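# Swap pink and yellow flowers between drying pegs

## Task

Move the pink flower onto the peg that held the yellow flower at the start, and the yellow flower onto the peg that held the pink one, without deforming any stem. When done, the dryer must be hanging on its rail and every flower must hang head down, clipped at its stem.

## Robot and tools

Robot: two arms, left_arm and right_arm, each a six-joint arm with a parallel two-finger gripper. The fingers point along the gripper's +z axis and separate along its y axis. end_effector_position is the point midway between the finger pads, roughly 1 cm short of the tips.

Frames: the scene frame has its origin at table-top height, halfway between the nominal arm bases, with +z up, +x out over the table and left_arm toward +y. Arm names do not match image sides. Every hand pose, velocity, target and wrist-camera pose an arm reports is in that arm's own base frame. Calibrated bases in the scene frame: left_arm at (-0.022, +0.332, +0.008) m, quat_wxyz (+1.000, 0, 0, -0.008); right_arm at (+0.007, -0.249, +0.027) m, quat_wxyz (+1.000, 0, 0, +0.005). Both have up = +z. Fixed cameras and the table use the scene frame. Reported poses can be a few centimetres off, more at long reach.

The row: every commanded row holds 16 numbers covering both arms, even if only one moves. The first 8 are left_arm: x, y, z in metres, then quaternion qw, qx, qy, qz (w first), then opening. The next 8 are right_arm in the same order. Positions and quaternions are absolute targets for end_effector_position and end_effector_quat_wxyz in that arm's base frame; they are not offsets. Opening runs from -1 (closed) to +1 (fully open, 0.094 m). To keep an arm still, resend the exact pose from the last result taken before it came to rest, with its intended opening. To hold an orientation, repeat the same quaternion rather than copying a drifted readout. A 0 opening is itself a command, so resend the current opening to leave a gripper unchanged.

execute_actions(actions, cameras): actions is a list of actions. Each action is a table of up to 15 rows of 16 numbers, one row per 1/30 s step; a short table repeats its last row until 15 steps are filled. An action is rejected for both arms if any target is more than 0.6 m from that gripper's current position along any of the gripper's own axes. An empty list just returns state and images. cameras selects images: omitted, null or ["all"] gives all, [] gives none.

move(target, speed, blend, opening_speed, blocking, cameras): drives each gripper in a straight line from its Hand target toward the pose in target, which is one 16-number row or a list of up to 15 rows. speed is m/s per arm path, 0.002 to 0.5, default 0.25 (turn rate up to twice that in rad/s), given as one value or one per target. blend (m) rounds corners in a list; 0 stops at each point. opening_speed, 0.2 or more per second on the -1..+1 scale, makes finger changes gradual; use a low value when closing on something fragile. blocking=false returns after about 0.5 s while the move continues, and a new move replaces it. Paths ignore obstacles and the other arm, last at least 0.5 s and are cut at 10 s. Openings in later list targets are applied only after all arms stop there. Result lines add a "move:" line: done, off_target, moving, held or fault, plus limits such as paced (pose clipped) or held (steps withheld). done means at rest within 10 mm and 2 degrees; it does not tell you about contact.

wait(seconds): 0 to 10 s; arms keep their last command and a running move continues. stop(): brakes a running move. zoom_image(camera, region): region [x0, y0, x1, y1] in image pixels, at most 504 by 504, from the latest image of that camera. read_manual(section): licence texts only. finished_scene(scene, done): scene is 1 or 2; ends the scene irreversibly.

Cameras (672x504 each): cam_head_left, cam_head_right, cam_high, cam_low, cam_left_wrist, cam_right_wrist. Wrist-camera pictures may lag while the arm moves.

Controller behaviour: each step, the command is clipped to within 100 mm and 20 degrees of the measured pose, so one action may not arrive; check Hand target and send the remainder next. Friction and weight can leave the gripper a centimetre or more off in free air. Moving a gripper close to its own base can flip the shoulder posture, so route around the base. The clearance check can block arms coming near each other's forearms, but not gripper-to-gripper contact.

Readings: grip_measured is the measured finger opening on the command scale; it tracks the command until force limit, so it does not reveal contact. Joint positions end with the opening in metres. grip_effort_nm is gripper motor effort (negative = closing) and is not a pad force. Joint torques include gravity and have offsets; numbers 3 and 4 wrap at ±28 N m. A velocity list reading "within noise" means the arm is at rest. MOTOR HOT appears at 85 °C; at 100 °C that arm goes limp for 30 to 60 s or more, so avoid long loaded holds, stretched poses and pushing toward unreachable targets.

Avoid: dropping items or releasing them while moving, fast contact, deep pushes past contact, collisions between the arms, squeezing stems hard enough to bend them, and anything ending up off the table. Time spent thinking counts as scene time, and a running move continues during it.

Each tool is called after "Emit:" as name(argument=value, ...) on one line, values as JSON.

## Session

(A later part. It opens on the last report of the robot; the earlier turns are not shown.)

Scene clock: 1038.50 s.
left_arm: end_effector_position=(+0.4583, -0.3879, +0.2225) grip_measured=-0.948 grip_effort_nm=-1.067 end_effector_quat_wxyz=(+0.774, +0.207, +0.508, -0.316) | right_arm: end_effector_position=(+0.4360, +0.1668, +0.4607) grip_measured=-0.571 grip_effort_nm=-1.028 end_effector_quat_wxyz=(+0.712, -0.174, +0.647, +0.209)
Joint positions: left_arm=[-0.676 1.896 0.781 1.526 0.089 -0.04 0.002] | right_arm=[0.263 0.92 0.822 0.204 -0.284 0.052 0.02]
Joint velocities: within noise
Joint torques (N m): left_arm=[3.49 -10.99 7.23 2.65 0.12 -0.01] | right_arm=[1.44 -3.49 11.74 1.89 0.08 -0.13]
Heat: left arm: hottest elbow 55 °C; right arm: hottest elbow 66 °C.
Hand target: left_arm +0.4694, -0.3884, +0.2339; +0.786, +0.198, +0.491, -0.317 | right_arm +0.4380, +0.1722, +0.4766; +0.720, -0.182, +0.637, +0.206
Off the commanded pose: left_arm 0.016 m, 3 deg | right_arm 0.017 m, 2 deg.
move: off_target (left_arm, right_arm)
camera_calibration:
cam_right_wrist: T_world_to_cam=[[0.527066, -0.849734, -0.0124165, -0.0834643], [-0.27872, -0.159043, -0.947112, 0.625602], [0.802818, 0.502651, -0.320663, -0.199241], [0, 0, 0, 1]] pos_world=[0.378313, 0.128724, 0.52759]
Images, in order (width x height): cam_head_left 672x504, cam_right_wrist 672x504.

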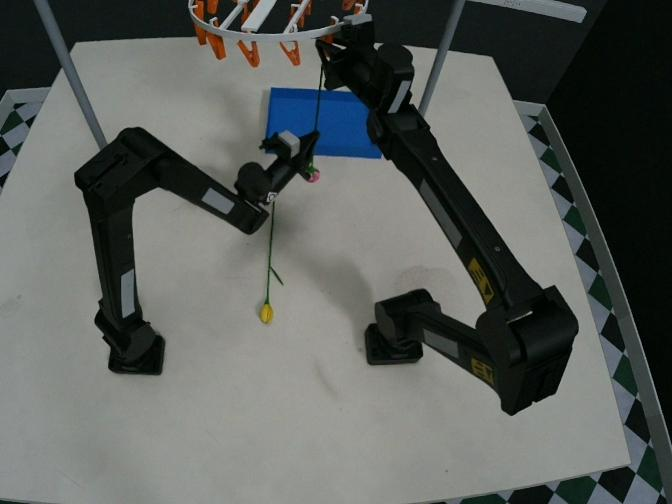

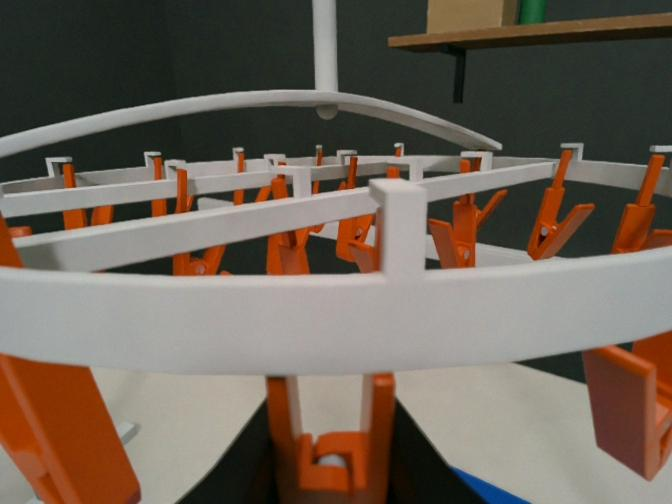

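Emit:
move(target=[[0.476, -0.3905, 0.262, 0.7895, 0.1953, 0.4834, -0.319, -0.97, 0.4385, 0.1725, 0.477, 0.72, -0.1826, 0.637, 0.2064, -0.68]], speed=0.03, cameras=["cam_head_left"])

Emit:
zoom_image(camera="cam_head_left", region=[285, 25, 365, 185])

Scene clock: 1045.13 s.
left_arm: end_effector_position=(+0.4651, -0.3903, +0.2354) grip_measured=-0.948 grip_effort_nm=-1.062 end_effector_quat_wxyz=(+0.778, +0.206, +0.503, -0.316) | right_arm: end_effector_position=(+0.4360, +0.1668, +0.4607) grip_measured=-0.571 grip_effort_nm=-1.038 end_effector_quat_wxyz=(+0.712, -0.174, +0.647, +0.209)
Joint positions: left_arm=[-0.671 1.879 0.804 1.498 0.094 -0.041 0.002] | right_arm=[0.263 0.92 0.822 0.204 -0.284 0.052 0.02]
Joint velocities: within noise
Joint torques (N m): left_arm=[3.49 -13.8 7.45 1.44 0.12 -0.04] | right_arm=[1.61 -3.31 11.85 1.87 0.08 -0.12]
Heat: left arm: hottest elbow 54 °C; right arm: hottest elbow 66 °C.
Hand target: left_arm +0.4749, -0.3896, +0.2620; +0.791, +0.196, +0.484, -0.319 | right_arm +0.4380, +0.1722, +0.4766; +0.720, -0.182, +0.637, +0.206
Off the commanded pose: left_arm 0.029 m, 3 deg | right_arm 0.017 m, 2 deg.
move: off_target (left_arm, right_arm)
Images, in order (width x height): cam_head_left 672x504.

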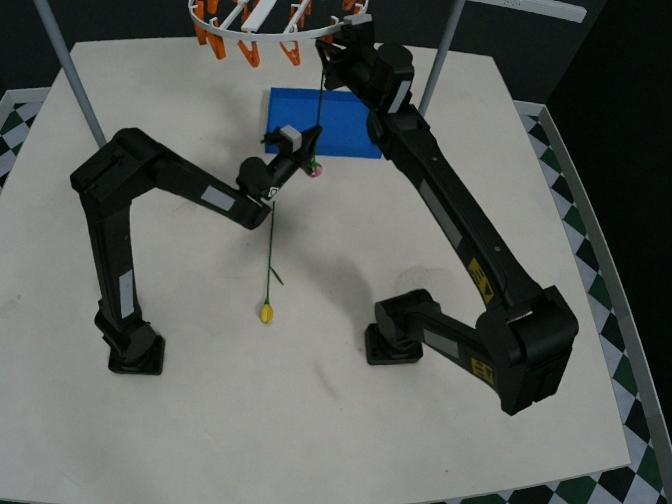

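Scaled by 3.150 from the camera's 672x504 image, which has a finer 960x720 frame.

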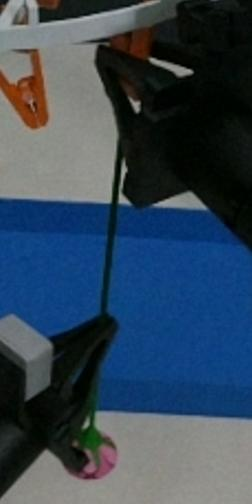

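Emit:
move(target=[[0.484, -0.3815, 0.258, 0.7895, 0.1953, 0.4834, -0.319, -0.97, 0.4385, 0.1725, 0.477, 0.72, -0.1826, 0.637, 0.2064, -0.68], [0.484, -0.3815, 0.300, 0.7915, 0.1937, 0.4794, -0.3198, -0.97, 0.4385, 0.1725, 0.477, 0.72, -0.1826, 0.637, 0.2064, -0.68]], speed=[0.04, 0.04], cameras=["cam_head_left", "cam_right_wrist", "cam_high"])

Emit:
zoom_image(camera="cam_right_wrist", region=[265, 364, 405, 504])

Emit:
zoom_image(camera="cam_high", region=[280, 140, 350, 240])

Scene clock: 1060.33 s.
left_arm: end_effector_position=(+0.4744, -0.3806, +0.2706) grip_measured=-0.948 grip_effort_nm=-1.067 end_effector_quat_wxyz=(+0.779, +0.204, +0.501, -0.316) | right_arm: end_effector_position=(+0.4360, +0.1668, +0.4607) grip_measured=-0.571 grip_effort_nm=-1.033 end_effector_quat_wxyz=(+0.712, -0.174, +0.647, +0.209)
Joint positions: left_arm=[-0.643 1.792 0.816 1.407 0.117 -0.053 0.002] | right_arm=[0.263 0.92 0.822 0.204 -0.284 0.052 0.02]
Joint velocities: within noise
Joint torques (N m): left_arm=[3.19 -13.39 8.4 1.36 0.1 -0.06] | right_arm=[1.32 -3.08 11.74 1.85 0.07 -0.11]
Heat: left arm: hottest elbow 53 °C; right arm: hottest elbow 65 °C.
Hand target: left_arm +0.4826, -0.3806, +0.3000; +0.793, +0.194, +0.480, -0.320 | right_arm +0.4380, +0.1722, +0.4766; +0.720, -0.182, +0.637, +0.206
Off the commanded pose: left_arm 0.031 m, 3 deg | right_arm 0.017 m, 2 deg.
move: off_target (left_arm, right_arm)
camera_calibration:
cam_right_wrist: T_world_to_cam=[[0.527066, -0.849734, -0.0124165, -0.0834643], [-0.27872, -0.159043, -0.947112, 0.625602], [0.802818, 0.502651, -0.320663, -0.199241], [0, 0, 0, 1]] pos_world=[0.378313, 0.128724, 0.52759]
Images, in order (width x height): cam_head_left 672x504, cam_high 672x504, cam_right_wrist 672x504.

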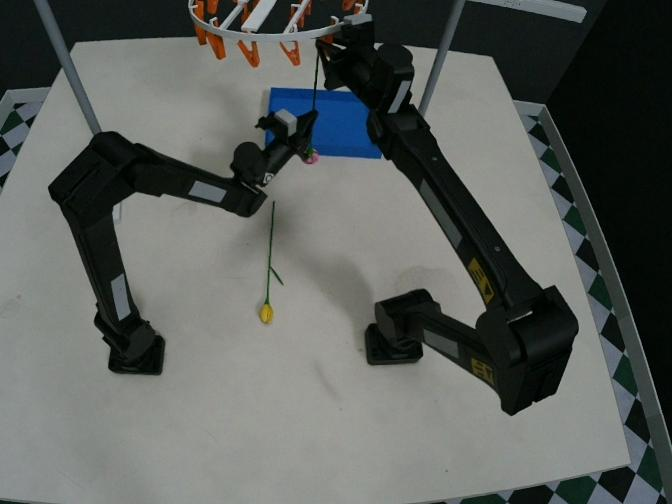

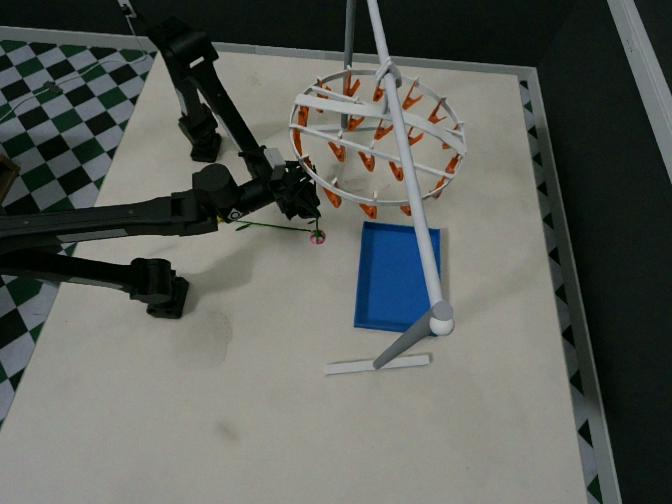

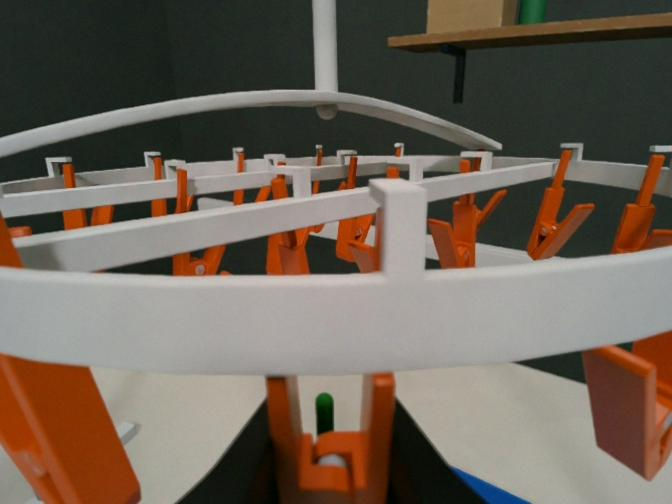

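Scaled by 3.600 from the camera's 672x504 image, which has a finer 960x720 frame.

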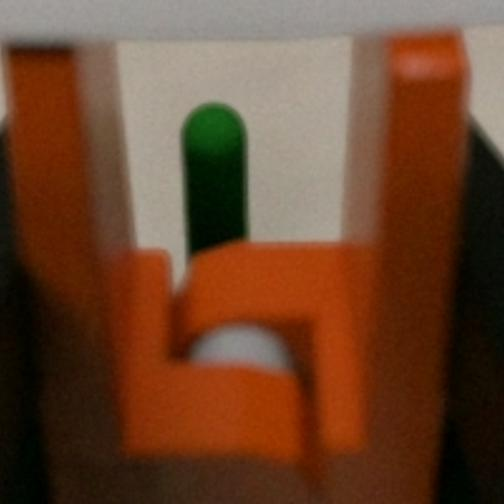

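Scaled by 5.040 from the camera's 672x504 image, which has a finer 960x720 frame.

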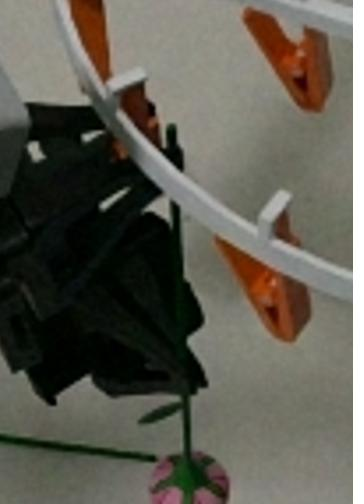

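Emit:
move(target=[[0.478, -0.3815, 0.232, 0.7845, 0.1995, 0.494, -0.3169, -0.97, 0.4385, 0.1725, 0.477, 0.72, -0.1826, 0.637, 0.2064, -0.68], [0.460, -0.3935, 0.232, 0.7845, 0.1995, 0.494, -0.3169, -0.97, 0.4385, 0.1725, 0.477, 0.72, -0.1826, 0.637, 0.2064, -0.68]], speed=[0.05, 0.04], cameras=[])

Scene clock: 1094.13 s.
left_arm: end_effector_position=(+0.4647, -0.3911, +0.2302) grip_measured=-0.948 grip_effort_nm=-1.062 end_effector_quat_wxyz=(+0.780, +0.198, +0.502, -0.317) | right_arm: end_effector_position=(+0.4360, +0.1668, +0.4607) grip_measured=-0.571 grip_effort_nm=-1.028 end_effector_quat_wxyz=(+0.712, -0.174, +0.647, +0.209)
Joint positions: left_arm=[-0.677 1.9 0.807 1.525 0.077 -0.046 0.002] | right_arm=[0.263 0.92 0.822 0.204 -0.284 0.052 0.02]
Joint velocities: within noise
Joint torques (N m): left_arm=[1.85 -12.04 4.48 2.66 -0.08 0.15] | right_arm=[1.38 -3.49 11.79 1.91 0.07 -0.11]
Heat: left arm: hottest elbow 51 °C; right arm: hottest elbow 64 °C.
Hand target: left_arm +0.4600, -0.3935, +0.2321; +0.785, +0.199, +0.494, -0.317 | right_arm +0.4380, +0.1722, +0.4766; +0.720, -0.182, +0.637, +0.206
Off the commanded pose: left_arm 0.006 m, 1 deg | right_arm 0.017 m, 2 deg.
move: off_target (right_arm)
No camera images: "cameras" was empty.

Emit:
move(target=[[0.464, -0.397, 0.264, 0.7895, 0.1953, 0.4834, -0.319, -0.97, 0.4385, 0.1725, 0.477, 0.72, -0.1826, 0.637, 0.2064, -0.68]], speed=0.03, cameras=[])

Scene clock: 1104.83 s.
left_arm: end_effector_position=(+0.4644, -0.3906, +0.2430) grip_measured=-0.948 grip_effort_nm=-1.062 end_effector_quat_wxyz=(+0.781, +0.197, +0.500, -0.317) | right_arm: end_effector_position=(+0.4360, +0.1668, +0.4607) grip_measured=-0.571 grip_effort_nm=-1.038 end_effector_quat_wxyz=(+0.712, -0.174, +0.647, +0.209)
Joint positions: left_arm=[-0.677 1.868 0.807 1.498 0.075 -0.045 0.002] | right_arm=[0.263 0.92 0.822 0.204 -0.284 0.052 0.02]
Joint velocities: within noise
Joint torques (N m): left_arm=[1.9 -13.86 6.39 1.28 -0.09 0.14] | right_arm=[1.32 -3.25 11.79 1.88 0.06 -0.12]
Heat: left arm: hottest elbow 50 °C; right arm: hottest elbow 64 °C.
Hand target: left_arm +0.4635, -0.3966, +0.2639; +0.791, +0.195, +0.484, -0.320 | right_arm +0.4380, +0.1722, +0.4766; +0.720, -0.182, +0.637, +0.206
Off the commanded pose: left_arm 0.022 m, 2 deg | right_arm 0.017 m, 2 deg.
move: off_target (left_arm, right_arm)
No camera images: "cameras" was empty.

Emit:
move(target=[[0.458, -0.404, 0.249, 0.7895, 0.1953, 0.4834, -0.319, -0.97, 0.4385, 0.1725, 0.477, 0.72, -0.1826, 0.637, 0.2064, -0.68]], speed=0.03, cameras=[])

Scene clock: 1109.17 s.
left_arm: end_effector_position=(+0.4588, -0.3962, +0.2442) grip_measured=-0.948 grip_effort_nm=-1.062 end_effector_quat_wxyz=(+0.783, +0.195, +0.497, -0.317) | right_arm: end_effector_position=(+0.4360, +0.1668, +0.4607) grip_measured=-0.571 grip_effort_nm=-1.028 end_effector_quat_wxyz=(+0.712, -0.174, +0.647, +0.209)
Joint positions: left_arm=[-0.695 1.869 0.807 1.506 0.058 -0.038 0.002] | right_arm=[0.263 0.92 0.822 0.204 -0.284 0.052 0.02]
Joint velocities: within noise
Joint torques (N m): left_arm=[1.96 -10.99 6.28 2.7 -0.09 0.17] | right_arm=[1.49 -3.49 11.77 1.87 0.07 -0.12]
Heat: left arm: hottest elbow 50 °C; right arm: hottest elbow 64 °C.
Hand target: left_arm +0.4578, -0.4038, +0.2488; +0.791, +0.196, +0.484, -0.320 | right_arm +0.4380, +0.1722, +0.4766; +0.720, -0.182, +0.637, +0.206
Off the commanded pose: left_arm 0.009 m, 2 deg | right_arm 0.017 m, 2 deg.
move: off_target (right_arm)
No camera images: "cameras" was empty.

Emit:
move(target=[[0.4655, -0.401, 0.263, 0.788, 0.1965, 0.4867, -0.3183, -0.97, 0.4385, 0.1725, 0.477, 0.72, -0.1826, 0.637, 0.2064, -0.68]], speed=0.03, cameras=[])

Scene clock: 1115.13 s.
left_arm: end_effector_position=(+0.4596, -0.3986, +0.2391) grip_measured=-0.948 grip_effort_nm=-1.067 end_effector_quat_wxyz=(+0.777, +0.201, +0.505, -0.317) | right_arm: end_effector_position=(+0.4360, +0.1668, +0.4607) grip_measured=-0.571 grip_effort_nm=-1.033 end_effector_quat_wxyz=(+0.712, -0.174, +0.647, +0.209)
Joint positions: left_arm=[-0.695 1.87 0.807 1.485 0.065 -0.037 0.002] | right_arm=[0.263 0.92 0.822 0.204 -0.284 0.052 0.02]
Joint velocities: within noise
Joint torques (N m): left_arm=[2.78 -13.92 6.93 1.42 0.12 0.09] | right_arm=[1.44 -3.43 11.79 1.91 0.06 -0.11]
Heat: left arm: hottest elbow 50 °C; right arm: hottest elbow 64 °C.
Hand target: left_arm +0.4647, -0.4003, +0.2631; +0.789, +0.197, +0.487, -0.319 | right_arm +0.4380, +0.1722, +0.4766; +0.720, -0.182, +0.637, +0.206
Off the commanded pose: left_arm 0.025 m, 3 deg | right_arm 0.017 m, 2 deg.
move: off_target (left_arm, right_arm)
No camera images: "cameras" was empty.

Emit:
move(target=[[0.464, -0.391, 0.270, 0.7935, 0.1942, 0.4790, -0.3206, -0.97, 0.4385, 0.1725, 0.477, 0.72, -0.1826, 0.637, 0.2064, -0.68]], speed=0.03, cameras=[])

Scene clock: 1120.30 s.
left_arm: end_effector_position=(+0.4598, -0.3960, +0.2468) grip_measured=-0.948 grip_effort_nm=-1.062 end_effector_quat_wxyz=(+0.780, +0.203, +0.499, -0.319) | right_arm: end_effector_position=(+0.4360, +0.1668, +0.4607) grip_measured=-0.571 grip_effort_nm=-1.038 end_effector_quat_wxyz=(+0.712, -0.174, +0.647, +0.209)
Joint positions: left_arm=[-0.688 1.856 0.807 1.484 0.079 -0.037 0.002] | right_arm=[0.263 0.92 0.822 0.204 -0.284 0.052 0.02]
Joint velocities: within noise
Joint torques (N m): left_arm=[3.49 -13.92 6.05 2.25 0.11 0] | right_arm=[1.49 -3.37 11.81 1.88 0.07 -0.11]
Heat: left arm: hottest elbow 50 °C; right arm: hottest elbow 64 °C.
Hand target: left_arm +0.4635, -0.3907, +0.2698; +0.794, +0.194, +0.479, -0.320 | right_arm +0.4380, +0.1722, +0.4766; +0.720, -0.182, +0.637, +0.206
Off the commanded pose: left_arm 0.024 m, 3 deg | right_arm 0.017 m, 2 deg.
move: off_target (left_arm, right_arm)
No camera images: "cameras" was empty.

Emit:
move(target=[[0.466, -0.390, 0.277, 0.7945, 0.1934, 0.4768, -0.321, -0.97, 0.4385, 0.1725, 0.477, 0.72, -0.1826, 0.637, 0.2064, -0.68]], speed=0.03, cameras=["cam_head_left","cam_right_wrist"])

Emit:
zoom_image(camera="cam_right_wrist", region=[265, 364, 405, 504])

Emit:
zoom_image(camera="cam_head_left", region=[285, 25, 365, 185])

Scene clock: 1125.13 s.
left_arm: end_effector_position=(+0.4597, -0.3936, +0.2544) grip_measured=-0.948 grip_effort_nm=-1.057 end_effector_quat_wxyz=(+0.784, +0.202, +0.493, -0.319) | right_arm: end_effector_position=(+0.4360, +0.1668, +0.4607) grip_measured=-0.571 grip_effort_nm=-1.043 end_effector_quat_wxyz=(+0.712, -0.174, +0.647, +0.209)
Joint positions: left_arm=[-0.684 1.843 0.807 1.484 0.083 -0.037 0.002] | right_arm=[0.263 0.92 0.822 0.204 -0.284 0.052 0.02]
Joint velocities: within noise
Joint torques (N m): left_arm=[3.37 -13.74 6.49 1.69 0.14 -0.03] | right_arm=[1.32 -3.31 11.79 1.8 0.08 -0.12]
Heat: left arm: hottest elbow 50 °C; right arm: hottest elbow 64 °C.
Hand target: left_arm +0.4655, -0.3896, +0.2768; +0.795, +0.194, +0.477, -0.321 | right_arm +0.4380, +0.1722, +0.4766; +0.720, -0.182, +0.637, +0.206
Off the commanded pose: left_arm 0.024 m, 2 deg | right_arm 0.017 m, 2 deg.
move: off_target (left_arm, right_arm)
camera_calibration:
cam_right_wrist: T_world_to_cam=[[0.527066, -0.849734, -0.0124165, -0.0834643], [-0.27872, -0.159043, -0.947112, 0.625602], [0.802818, 0.502651, -0.320663, -0.199241], [0, 0, 0, 1]] pos_world=[0.378313, 0.128724, 0.52759]
Images, in order (width x height): cam_head_left 672x504, cam_right_wrist 672x504.

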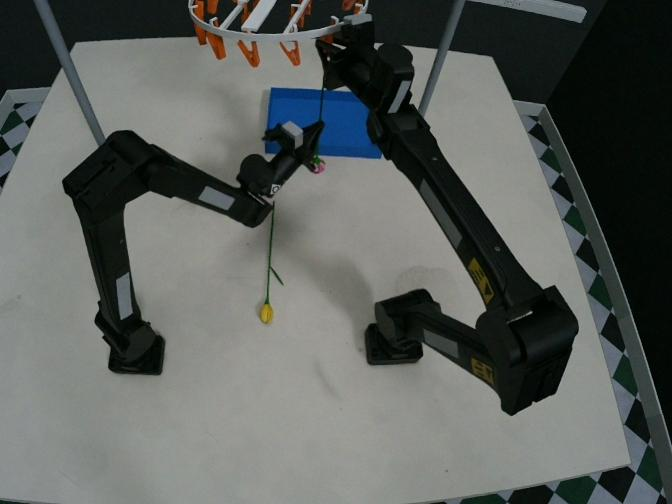

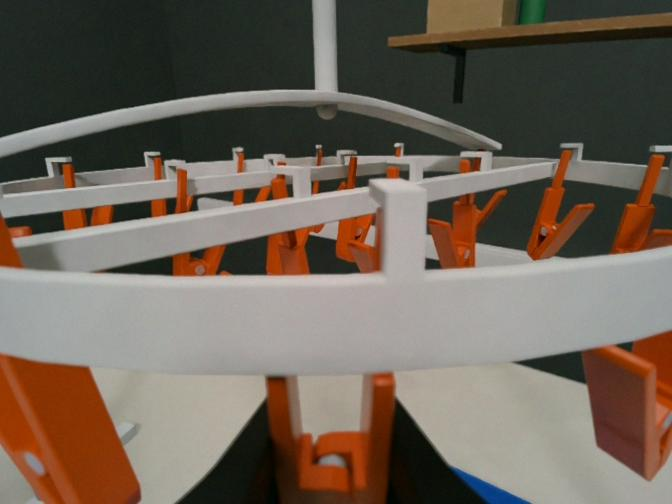

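Scaled by 3.600 from the camera's 672x504 image, which has a finer 960x720 frame.

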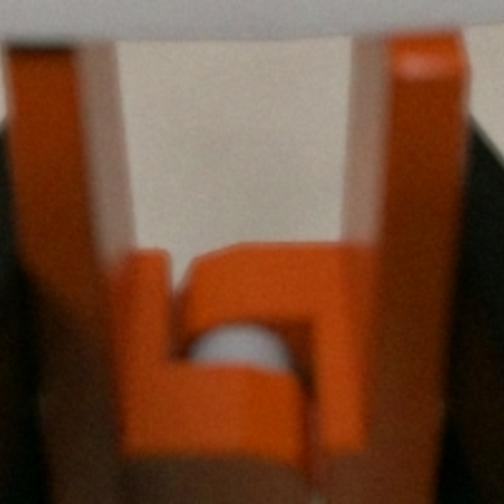

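Scaled by 3.150 from the camera's 672x504 image, which has a finer 960x720 frame.

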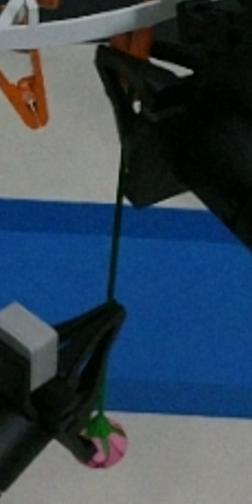

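Emit:
zoom_image(camera="cam_head_left", region=[308, 30, 348, 90])

Emit:
wait(seconds=0, cameras=["cam_high","cam_low","cam_head_right"])

Emit:
zoom_image(camera="cam_high", region=[280, 150, 340, 240])

Emit:
zoom_image(camera="cam_head_right", region=[280, 20, 340, 100])

Emit:
zoom_image(camera="cam_low", region=[265, 130, 325, 200])

Scaled by 8.400 from the camera's 672x504 image, which has a finer 960x720 frame.

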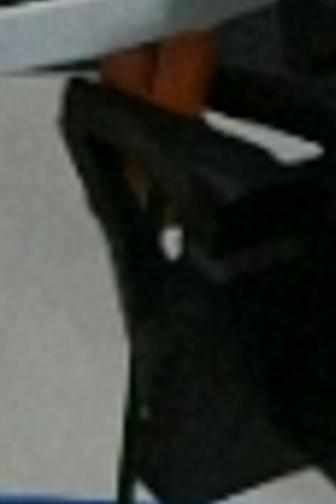

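Scene clock: 1129.83 s.
left_arm: end_effector_position=(+0.4597, -0.3937, +0.2544) grip_measured=-0.948 grip_effort_nm=-1.067 end_effector_quat_wxyz=(+0.784, +0.203, +0.493, -0.319) | right_arm: end_effector_position=(+0.4360, +0.1668, +0.4607) grip_measured=-0.571 grip_effort_nm=-1.038 end_effector_quat_wxyz=(+0.712, -0.174, +0.647, +0.209)
Joint positions: left_arm=[-0.684 1.843 0.807 1.484 0.084 -0.037 0.002] | right_arm=[0.263 0.92 0.822 0.204 -0.284 0.052 0.02]
Joint velocities: within noise
Joint torques (N m): left_arm=[3.43 -13.74 6.52 1.69 0.11 -0.03] | right_arm=[1.49 -3.49 11.81 1.88 0.08 -0.13]
Heat: left arm: hottest elbow 50 °C; right arm: hottest elbow 63 °C.
Hand target: left_arm +0.4654, -0.3897, +0.2768; +0.795, +0.194, +0.477, -0.321 | right_arm +0.4380, +0.1722, +0.4766; +0.720, -0.182, +0.637, +0.206
Tool commands: left_gripper/opening=-0.97 right_gripper/opening=-0.68
Off the commanded pose: left_arm 0.024 m, 2 deg | right_arm 0.017 m, 2 deg.
Images, in order (width x height): cam_head_right 672x504, cam_high 672x504, cam_low 672x504.

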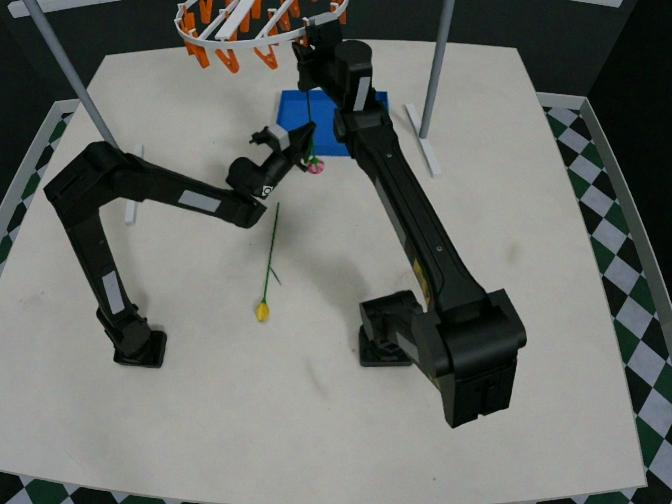

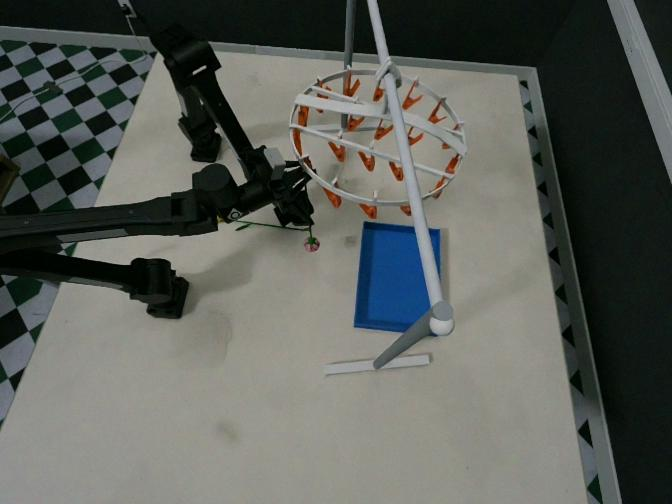

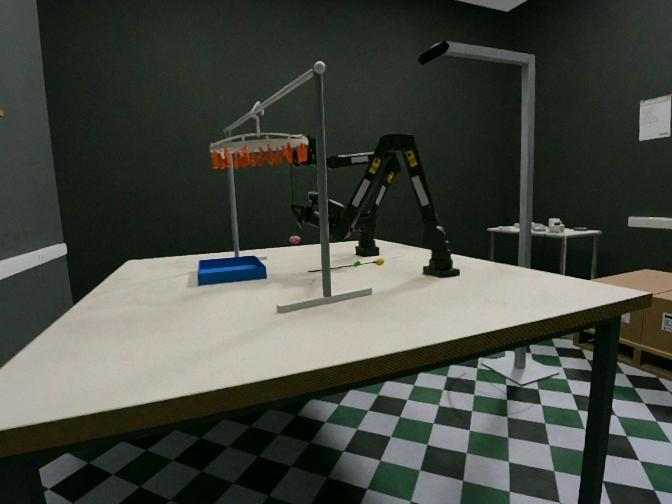

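Scaled by 5.600 from the camera's 672x504 image, which has a finer 960x720 frame.

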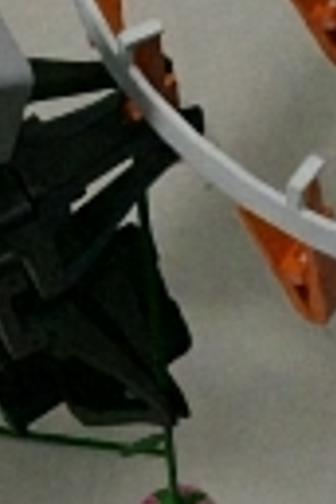

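Scaled by 6.300 from the camera's 672x504 image, which has a finer 960x720 frame.

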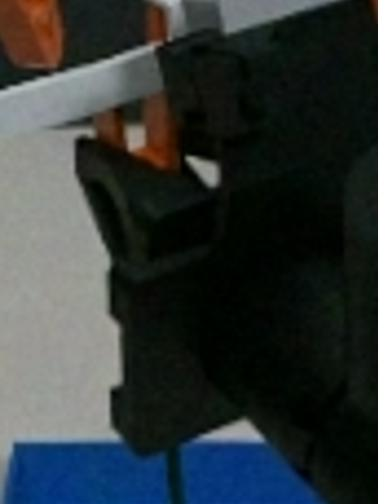

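Scaled by 7.200 from the camera's 672x504 image, which has a finer 960x720 frame.

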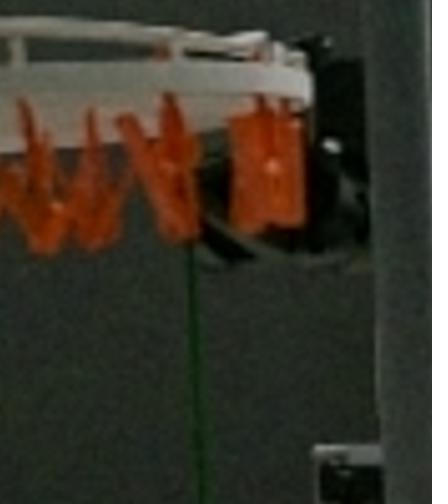

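Emit:
move(target=[[0.466, -0.390, 0.283, 0.7945, 0.1934, 0.4768, -0.321, -0.97, 0.4385, 0.1725, 0.477, 0.72, -0.1826, 0.637, 0.2064, -0.68]], speed=0.03, cameras=["cam_right_wrist"])

Emit:
zoom_image(camera="cam_right_wrist", region=[265, 420, 405, 504])

Scene clock: 1163.73 s.
left_arm: end_effector_position=(+0.4589, -0.3930, +0.2616) grip_measured=-0.948 grip_effort_nm=-1.062 end_effector_quat_wxyz=(+0.785, +0.202, +0.490, -0.320) | right_arm: end_effector_position=(+0.4360, +0.1668, +0.4607) grip_measured=-0.571 grip_effort_nm=-1.033 end_effector_quat_wxyz=(+0.712, -0.174, +0.647, +0.209)
Joint positions: left_arm=[-0.684 1.827 0.807 1.475 0.084 -0.037 0.002] | right_arm=[0.263 0.92 0.822 0.204 -0.284 0.052 0.02]
Joint velocities: within noise
Joint torques (N m): left_arm=[3.37 -13.68 6.72 1.42 0.11 -0.03] | right_arm=[1.49 -3.31 11.74 1.88 0.08 -0.13]
Heat: left arm: hottest elbow 49 °C; right arm: hottest elbow 63 °C.
Hand target: left_arm +0.4653, -0.3896, +0.2830; +0.795, +0.194, +0.477, -0.321 | right_arm +0.4380, +0.1722, +0.4766; +0.720, -0.182, +0.637, +0.206
Off the commanded pose: left_arm 0.023 m, 2 deg | right_arm 0.017 m, 2 deg.
move: off_target (left_arm, right_arm)
camera_calibration:
cam_right_wrist: T_world_to_cam=[[0.527066, -0.849734, -0.0124165, -0.0834643], [-0.27872, -0.159043, -0.947112, 0.625602], [0.802818, 0.502651, -0.320663, -0.199241], [0, 0, 0, 1]] pos_world=[0.378313, 0.128724, 0.52759]
Images, in order (width x height): cam_right_wrist 672x504.

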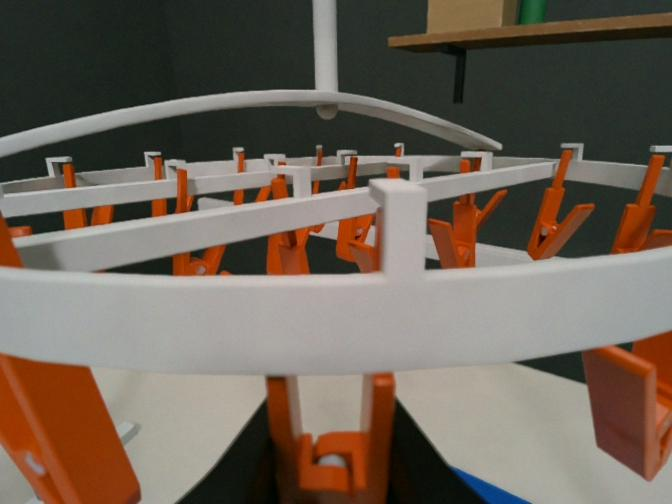

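Scaled by 3.600 from the camera's 672x504 image, which has a finer 960x720 frame.

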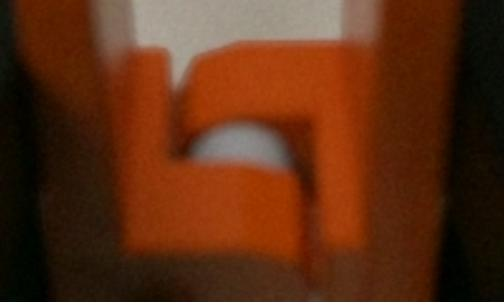

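Emit:
zoom_image(camera="cam_right_wrist", region=[512, 300, 672, 490])

Emit:
zoom_image(camera="cam_right_wrist", region=[420, 130, 620, 280])

Scaled by 2.653 from the camera's 672x504 image, which has a finer 960x720 frame.

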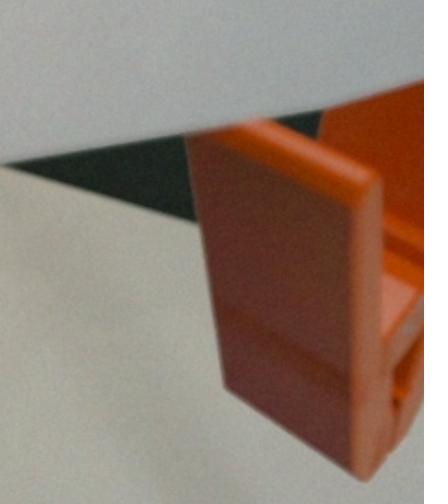

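Scaled by 2.520 from the camera's 672x504 image, which has a finer 960x720 frame.

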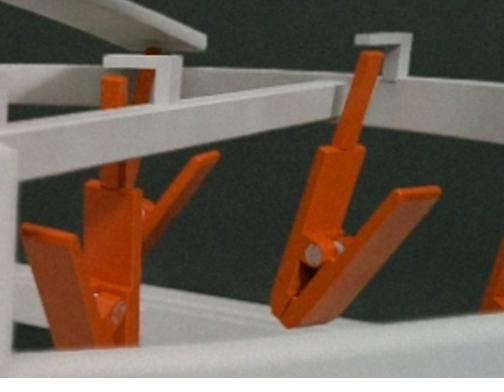

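Emit:
wait(seconds=0, cameras=["cam_high","cam_head_left"])

Emit:
zoom_image(camera="cam_high", region=[280, 150, 340, 240])

Emit:
zoom_image(camera="cam_head_left", region=[295, 30, 355, 130])

Scene clock: 1178.23 s.
left_arm: end_effector_position=(+0.4589, -0.3931, +0.2615) grip_measured=-0.948 grip_effort_nm=-1.072 end_effector_quat_wxyz=(+0.785, +0.202, +0.491, -0.320) | right_arm: end_effector_position=(+0.4360, +0.1668, +0.4607) grip_measured=-0.571 grip_effort_nm=-1.028 end_effector_quat_wxyz=(+0.712, -0.174, +0.647, +0.209)
Joint positions: left_arm=[-0.684 1.827 0.807 1.474 0.084 -0.037 0.002] | right_arm=[0.263 0.92 0.822 0.204 -0.284 0.052 0.02]
Joint velocities: within noise
Joint torques (N m): left_arm=[3.43 -13.68 6.72 1.37 0.11 -0.03] | right_arm=[1.49 -3.31 11.79 1.88 0.07 -0.12]
Heat: left arm: hottest elbow 49 °C; right arm: hottest elbow 63 °C.
Hand target: left_arm +0.4653, -0.3896, +0.2830; +0.795, +0.194, +0.477, -0.321 | right_arm +0.4380, +0.1722, +0.4766; +0.720, -0.182, +0.637, +0.206
Tool commands: left_gripper/opening=-0.97 right_gripper/opening=-0.68
Off the commanded pose: left_arm 0.023 m, 2 deg | right_arm 0.017 m, 2 deg.
Images, in order (width x height): cam_head_left 672x504, cam_high 672x504.

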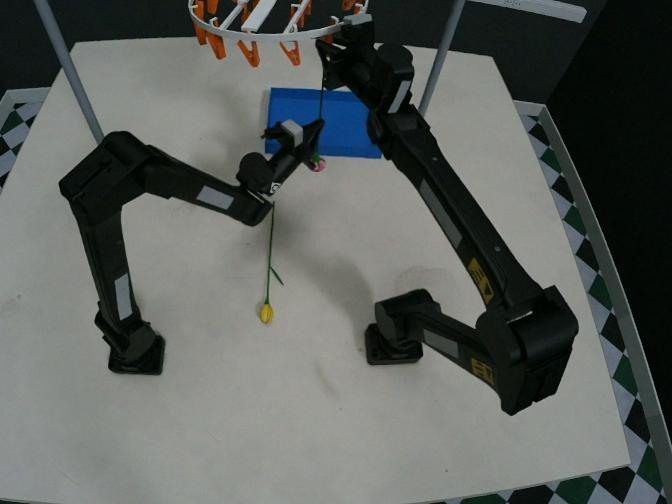

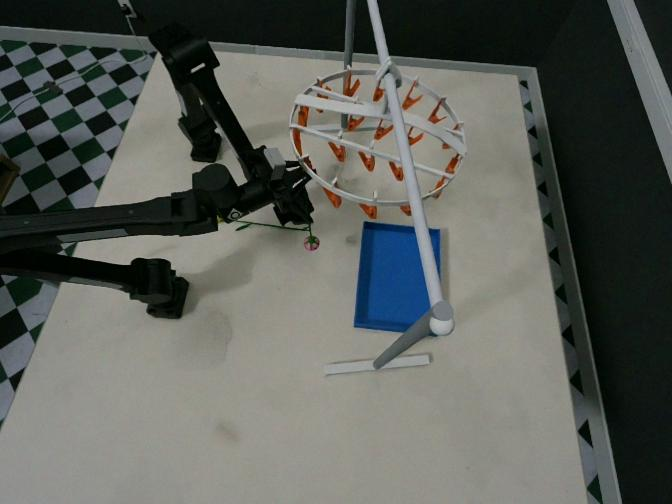

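Scaled by 5.600 from the camera's 672x504 image, which has a finer 960x720 frame.

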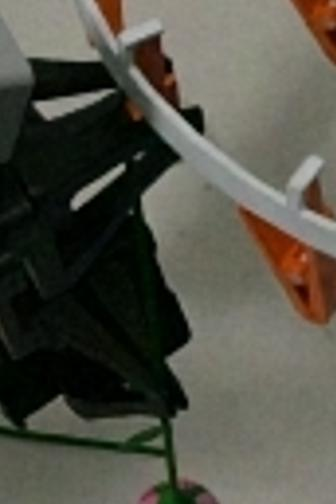

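Scaled by 5.040 from the camera's 672x504 image, which has a finer 960x720 frame.

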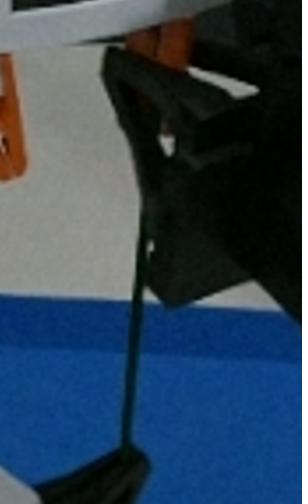

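Emit:
move(target=[[0.4685, -0.3925, 0.276, 0.7893, 0.1966, 0.4866, -0.3189, -0.97, 0.4385, 0.1725, 0.477, 0.72, -0.1826, 0.637, 0.2064, -0.68]], speed=0.02, cameras=["cam_head_left"])

Emit:
zoom_image(camera="cam_head_left", region=[295, 30, 355, 130])

Scene clock: 1185.30 s.
left_arm: end_effector_position=(+0.4605, -0.3944, +0.2572) grip_measured=-0.948 grip_effort_nm=-1.062 end_effector_quat_wxyz=(+0.780, +0.204, +0.499, -0.318) | right_arm: end_effector_position=(+0.4360, +0.1668, +0.4607) grip_measured=-0.571 grip_effort_nm=-1.033 end_effector_quat_wxyz=(+0.712, -0.174, +0.647, +0.209)
Joint positions: left_arm=[-0.684 1.827 0.807 1.455 0.084 -0.037 0.002] | right_arm=[0.263 0.92 0.822 0.204 -0.284 0.052 0.02]
Joint velocities: within noise
Joint torques (N m): left_arm=[3.31 -13.27 6.86 1.44 0.08 -0.01] | right_arm=[1.44 -3.43 11.86 1.89 0.08 -0.12]
Heat: left arm: hottest elbow 49 °C; right arm: hottest elbow 63 °C.
Hand target: left_arm +0.4678, -0.3921, +0.2761; +0.789, +0.197, +0.486, -0.319 | right_arm +0.4380, +0.1722, +0.4766; +0.720, -0.182, +0.637, +0.206
Off the commanded pose: left_arm 0.021 m, 2 deg | right_arm 0.017 m, 2 deg.
move: off_target (left_arm, right_arm)
Images, in order (width x height): cam_head_left 672x504.

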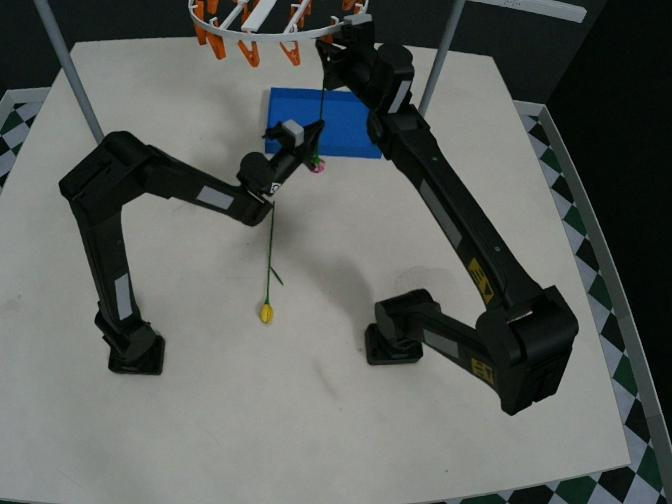

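Scaled by 5.040 from the camera's 672x504 image, which has a finer 960x720 frame.

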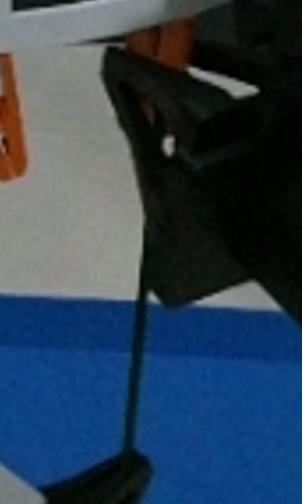

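Emit:
move(target=[[0.4685, -0.3925, 0.267, 0.7893, 0.1966, 0.4866, -0.3189, -0.97, 0.4385, 0.1720, 0.453, 0.722, -0.1822, 0.6345, 0.2069, -0.68]], speed=0.02, cameras=[])

Scene clock: 1197.67 s.
left_arm: end_effector_position=(+0.4605, -0.3944, +0.2571) grip_measured=-0.948 grip_effort_nm=-1.062 end_effector_quat_wxyz=(+0.780, +0.204, +0.499, -0.318) | right_arm: end_effector_position=(+0.4377, +0.1672, +0.4587) grip_measured=-0.571 grip_effort_nm=-1.028 end_effector_quat_wxyz=(+0.722, -0.175, +0.636, +0.209)
Joint positions: left_arm=[-0.684 1.827 0.807 1.454 0.084 -0.037 0.002] | right_arm=[0.263 0.931 0.805 0.261 -0.284 0.052 0.02]
Joint velocities: within noise
Joint torques (N m): left_arm=[3.31 -11.46 6.78 2.43 0.08 -0.01] | right_arm=[1.44 -3.78 8.58 2.7 -0.01 -0.1]
Heat: left arm: hottest elbow 49 °C; right arm: hottest elbow 63 °C.
Hand target: left_arm +0.4681, -0.3923, +0.2670; +0.789, +0.197, +0.487, -0.319 | right_arm +0.4384, +0.1720, +0.4530; +0.722, -0.182, +0.635, +0.207
Off the commanded pose: left_arm 0.013 m, 2 deg | right_arm 0.007 m, 1 deg.
move: off_target (left_arm)
No camera images: "cameras" was empty.

Emit:
move(target=[[0.4665, -0.3935, 0.254, 0.7873, 0.1980, 0.4900, -0.3184, -0.97, 0.4375, 0.1695, 0.446, 0.703, -0.1868, 0.6549, 0.2003, -0.68]], speed=0.02, cameras=[])

Scene clock: 1201.57 s.
left_arm: end_effector_position=(+0.4608, -0.3946, +0.2505) grip_measured=-0.948 grip_effort_nm=-1.062 end_effector_quat_wxyz=(+0.780, +0.204, +0.499, -0.318) | right_arm: end_effector_position=(+0.4389, +0.1680, +0.4449) grip_measured=-0.571 grip_effort_nm=-1.038 end_effector_quat_wxyz=(+0.704, -0.180, +0.656, +0.205)
Joint positions: left_arm=[-0.684 1.845 0.807 1.473 0.084 -0.037 0.002] | right_arm=[0.263 0.931 0.805 0.203 -0.286 0.038 0.02]
Joint velocities: within noise
Joint torques (N m): left_arm=[2.96 -10.99 6.17 2.66 -0.03 0.02] | right_arm=[0.73 -4.72 9.51 1.65 -0.08 -0.11]
Heat: left arm: hottest elbow 49 °C; right arm: hottest elbow 63 °C.
Hand target: left_arm +0.4663, -0.3934, +0.2540; +0.787, +0.198, +0.490, -0.318 | right_arm +0.4375, +0.1695, +0.4460; +0.704, -0.187, +0.655, +0.201
Off the commanded pose: left_arm 0.007 m, 1 deg | right_arm 0.002 m, 1 deg.
move: done
No camera images: "cameras" was empty.

Emit:
move(target=[[0.4675, -0.3920, 0.243, 0.7863, 0.1986, 0.4916, -0.3178, -0.97, 0.4375, 0.1695, 0.446, 0.703, -0.1868, 0.6549, 0.2003, -0.68]], speed=0.03, cameras=["cam_head_left","cam_high","cam_right_wrist"])

Emit:
zoom_image(camera="cam_head_left", region=[295, 30, 355, 130])

Emit:
zoom_image(camera="cam_high", region=[280, 150, 340, 240])

Emit:
zoom_image(camera="cam_right_wrist", region=[265, 364, 405, 504])

Scene clock: 1208.80 s.
left_arm: end_effector_position=(+0.4613, -0.3950, +0.2401) grip_measured=-0.948 grip_effort_nm=-1.067 end_effector_quat_wxyz=(+0.779, +0.205, +0.500, -0.318) | right_arm: end_effector_position=(+0.4389, +0.1680, +0.4448) grip_measured=-0.571 grip_effort_nm=-1.033 end_effector_quat_wxyz=(+0.703, -0.180, +0.657, +0.204)
Joint positions: left_arm=[-0.684 1.873 0.807 1.497 0.084 -0.037 0.002] | right_arm=[0.263 0.931 0.805 0.203 -0.286 0.037 0.02]
Joint velocities: within noise
Joint torques (N m): left_arm=[3.31 -11.22 5.82 2.67 0.09 0] | right_arm=[0.73 -4.89 9.51 1.65 -0.08 -0.12]
Heat: left arm: hottest elbow 49 °C; right arm: hottest elbow 62 °C.
Hand target: left_arm +0.4673, -0.3920, +0.2428; +0.786, +0.199, +0.492, -0.318 | right_arm +0.4375, +0.1695, +0.4461; +0.704, -0.187, +0.655, +0.201
Off the commanded pose: left_arm 0.007 m, 1 deg | right_arm 0.002 m, 1 deg.
move: done
camera_calibration:
cam_right_wrist: T_world_to_cam=[[0.528027, -0.849207, -0.00594574, -0.0875226], [-0.298217, -0.178863, -0.93759, 0.619206], [0.795144, 0.496846, -0.347692, -0.190905], [0, 0, 0, 1]] pos_world=[0.382668, 0.131278, 0.513664]
Images, in order (width x height): cam_head_left 672x504, cam_high 672x504, cam_right_wrist 672x504.

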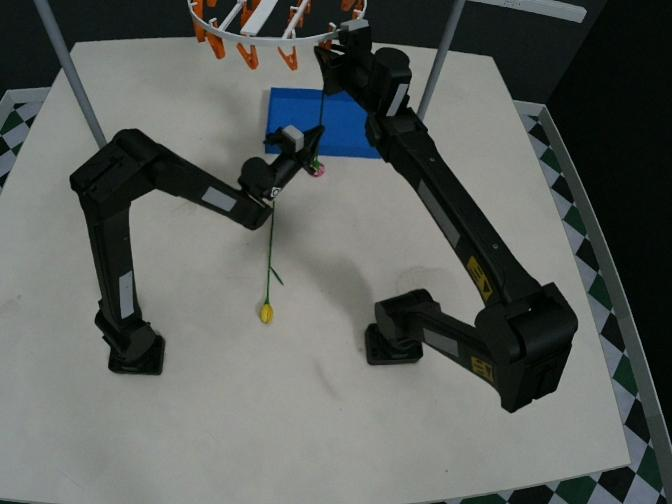

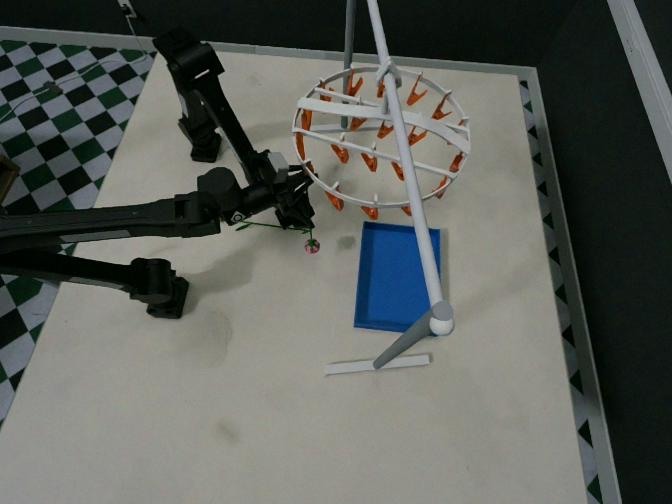

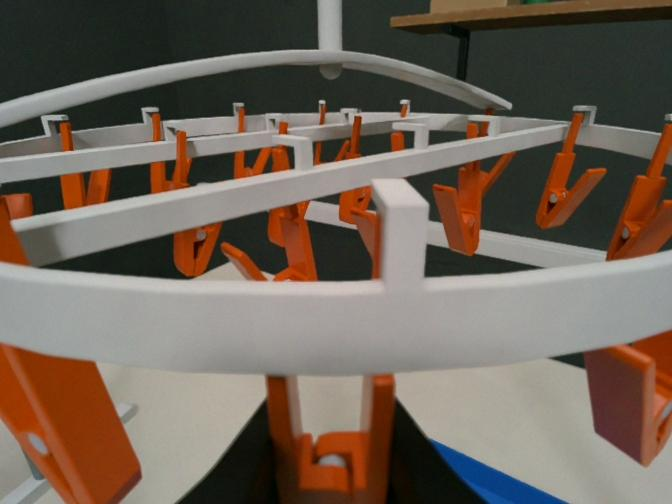

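Scaled by 5.040 from the camera's 672x504 image, which has a finer 960x720 frame.

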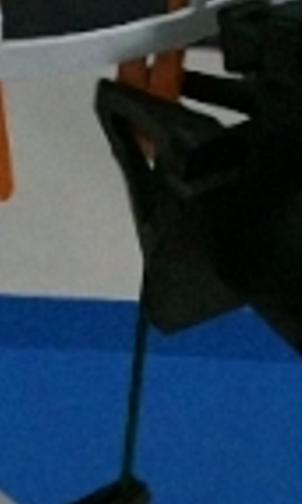

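Scaled by 5.600 from the camera's 672x504 image, which has a finer 960x720 frame.

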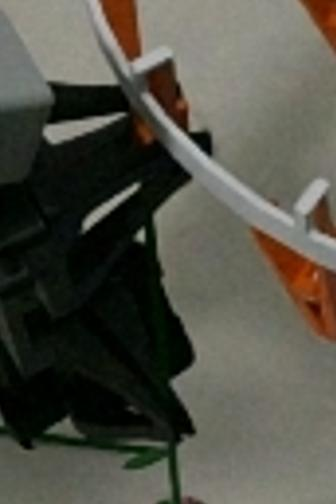

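Scaled by 3.600 from the camera's 672x504 image, which has a finer 960x720 frame.

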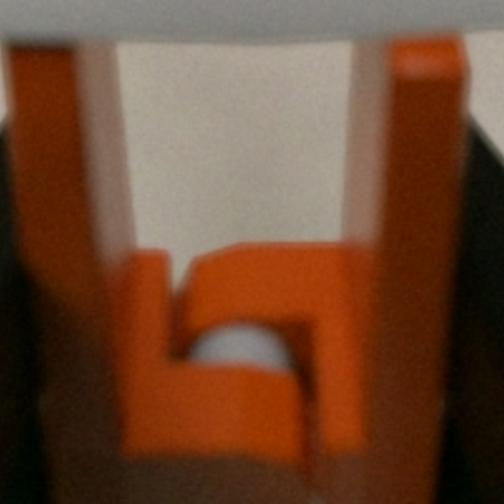

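Emit:
zoom_image(camera="cam_head_left", region=[310, 70, 340, 130])

Emit:
zoom_image(camera="cam_high", region=[290, 180, 330, 250])

Scaled by 8.400 from the camera's 672x504 image, which has a finer 960x720 frame.

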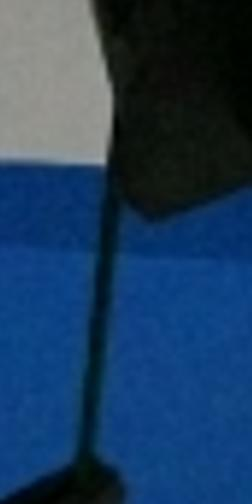

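Scaled by 7.200 from the camera's 672x504 image, which has a finer 960x720 frame.

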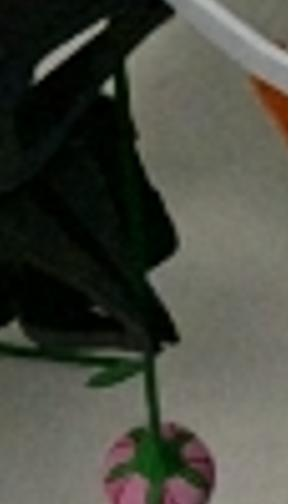

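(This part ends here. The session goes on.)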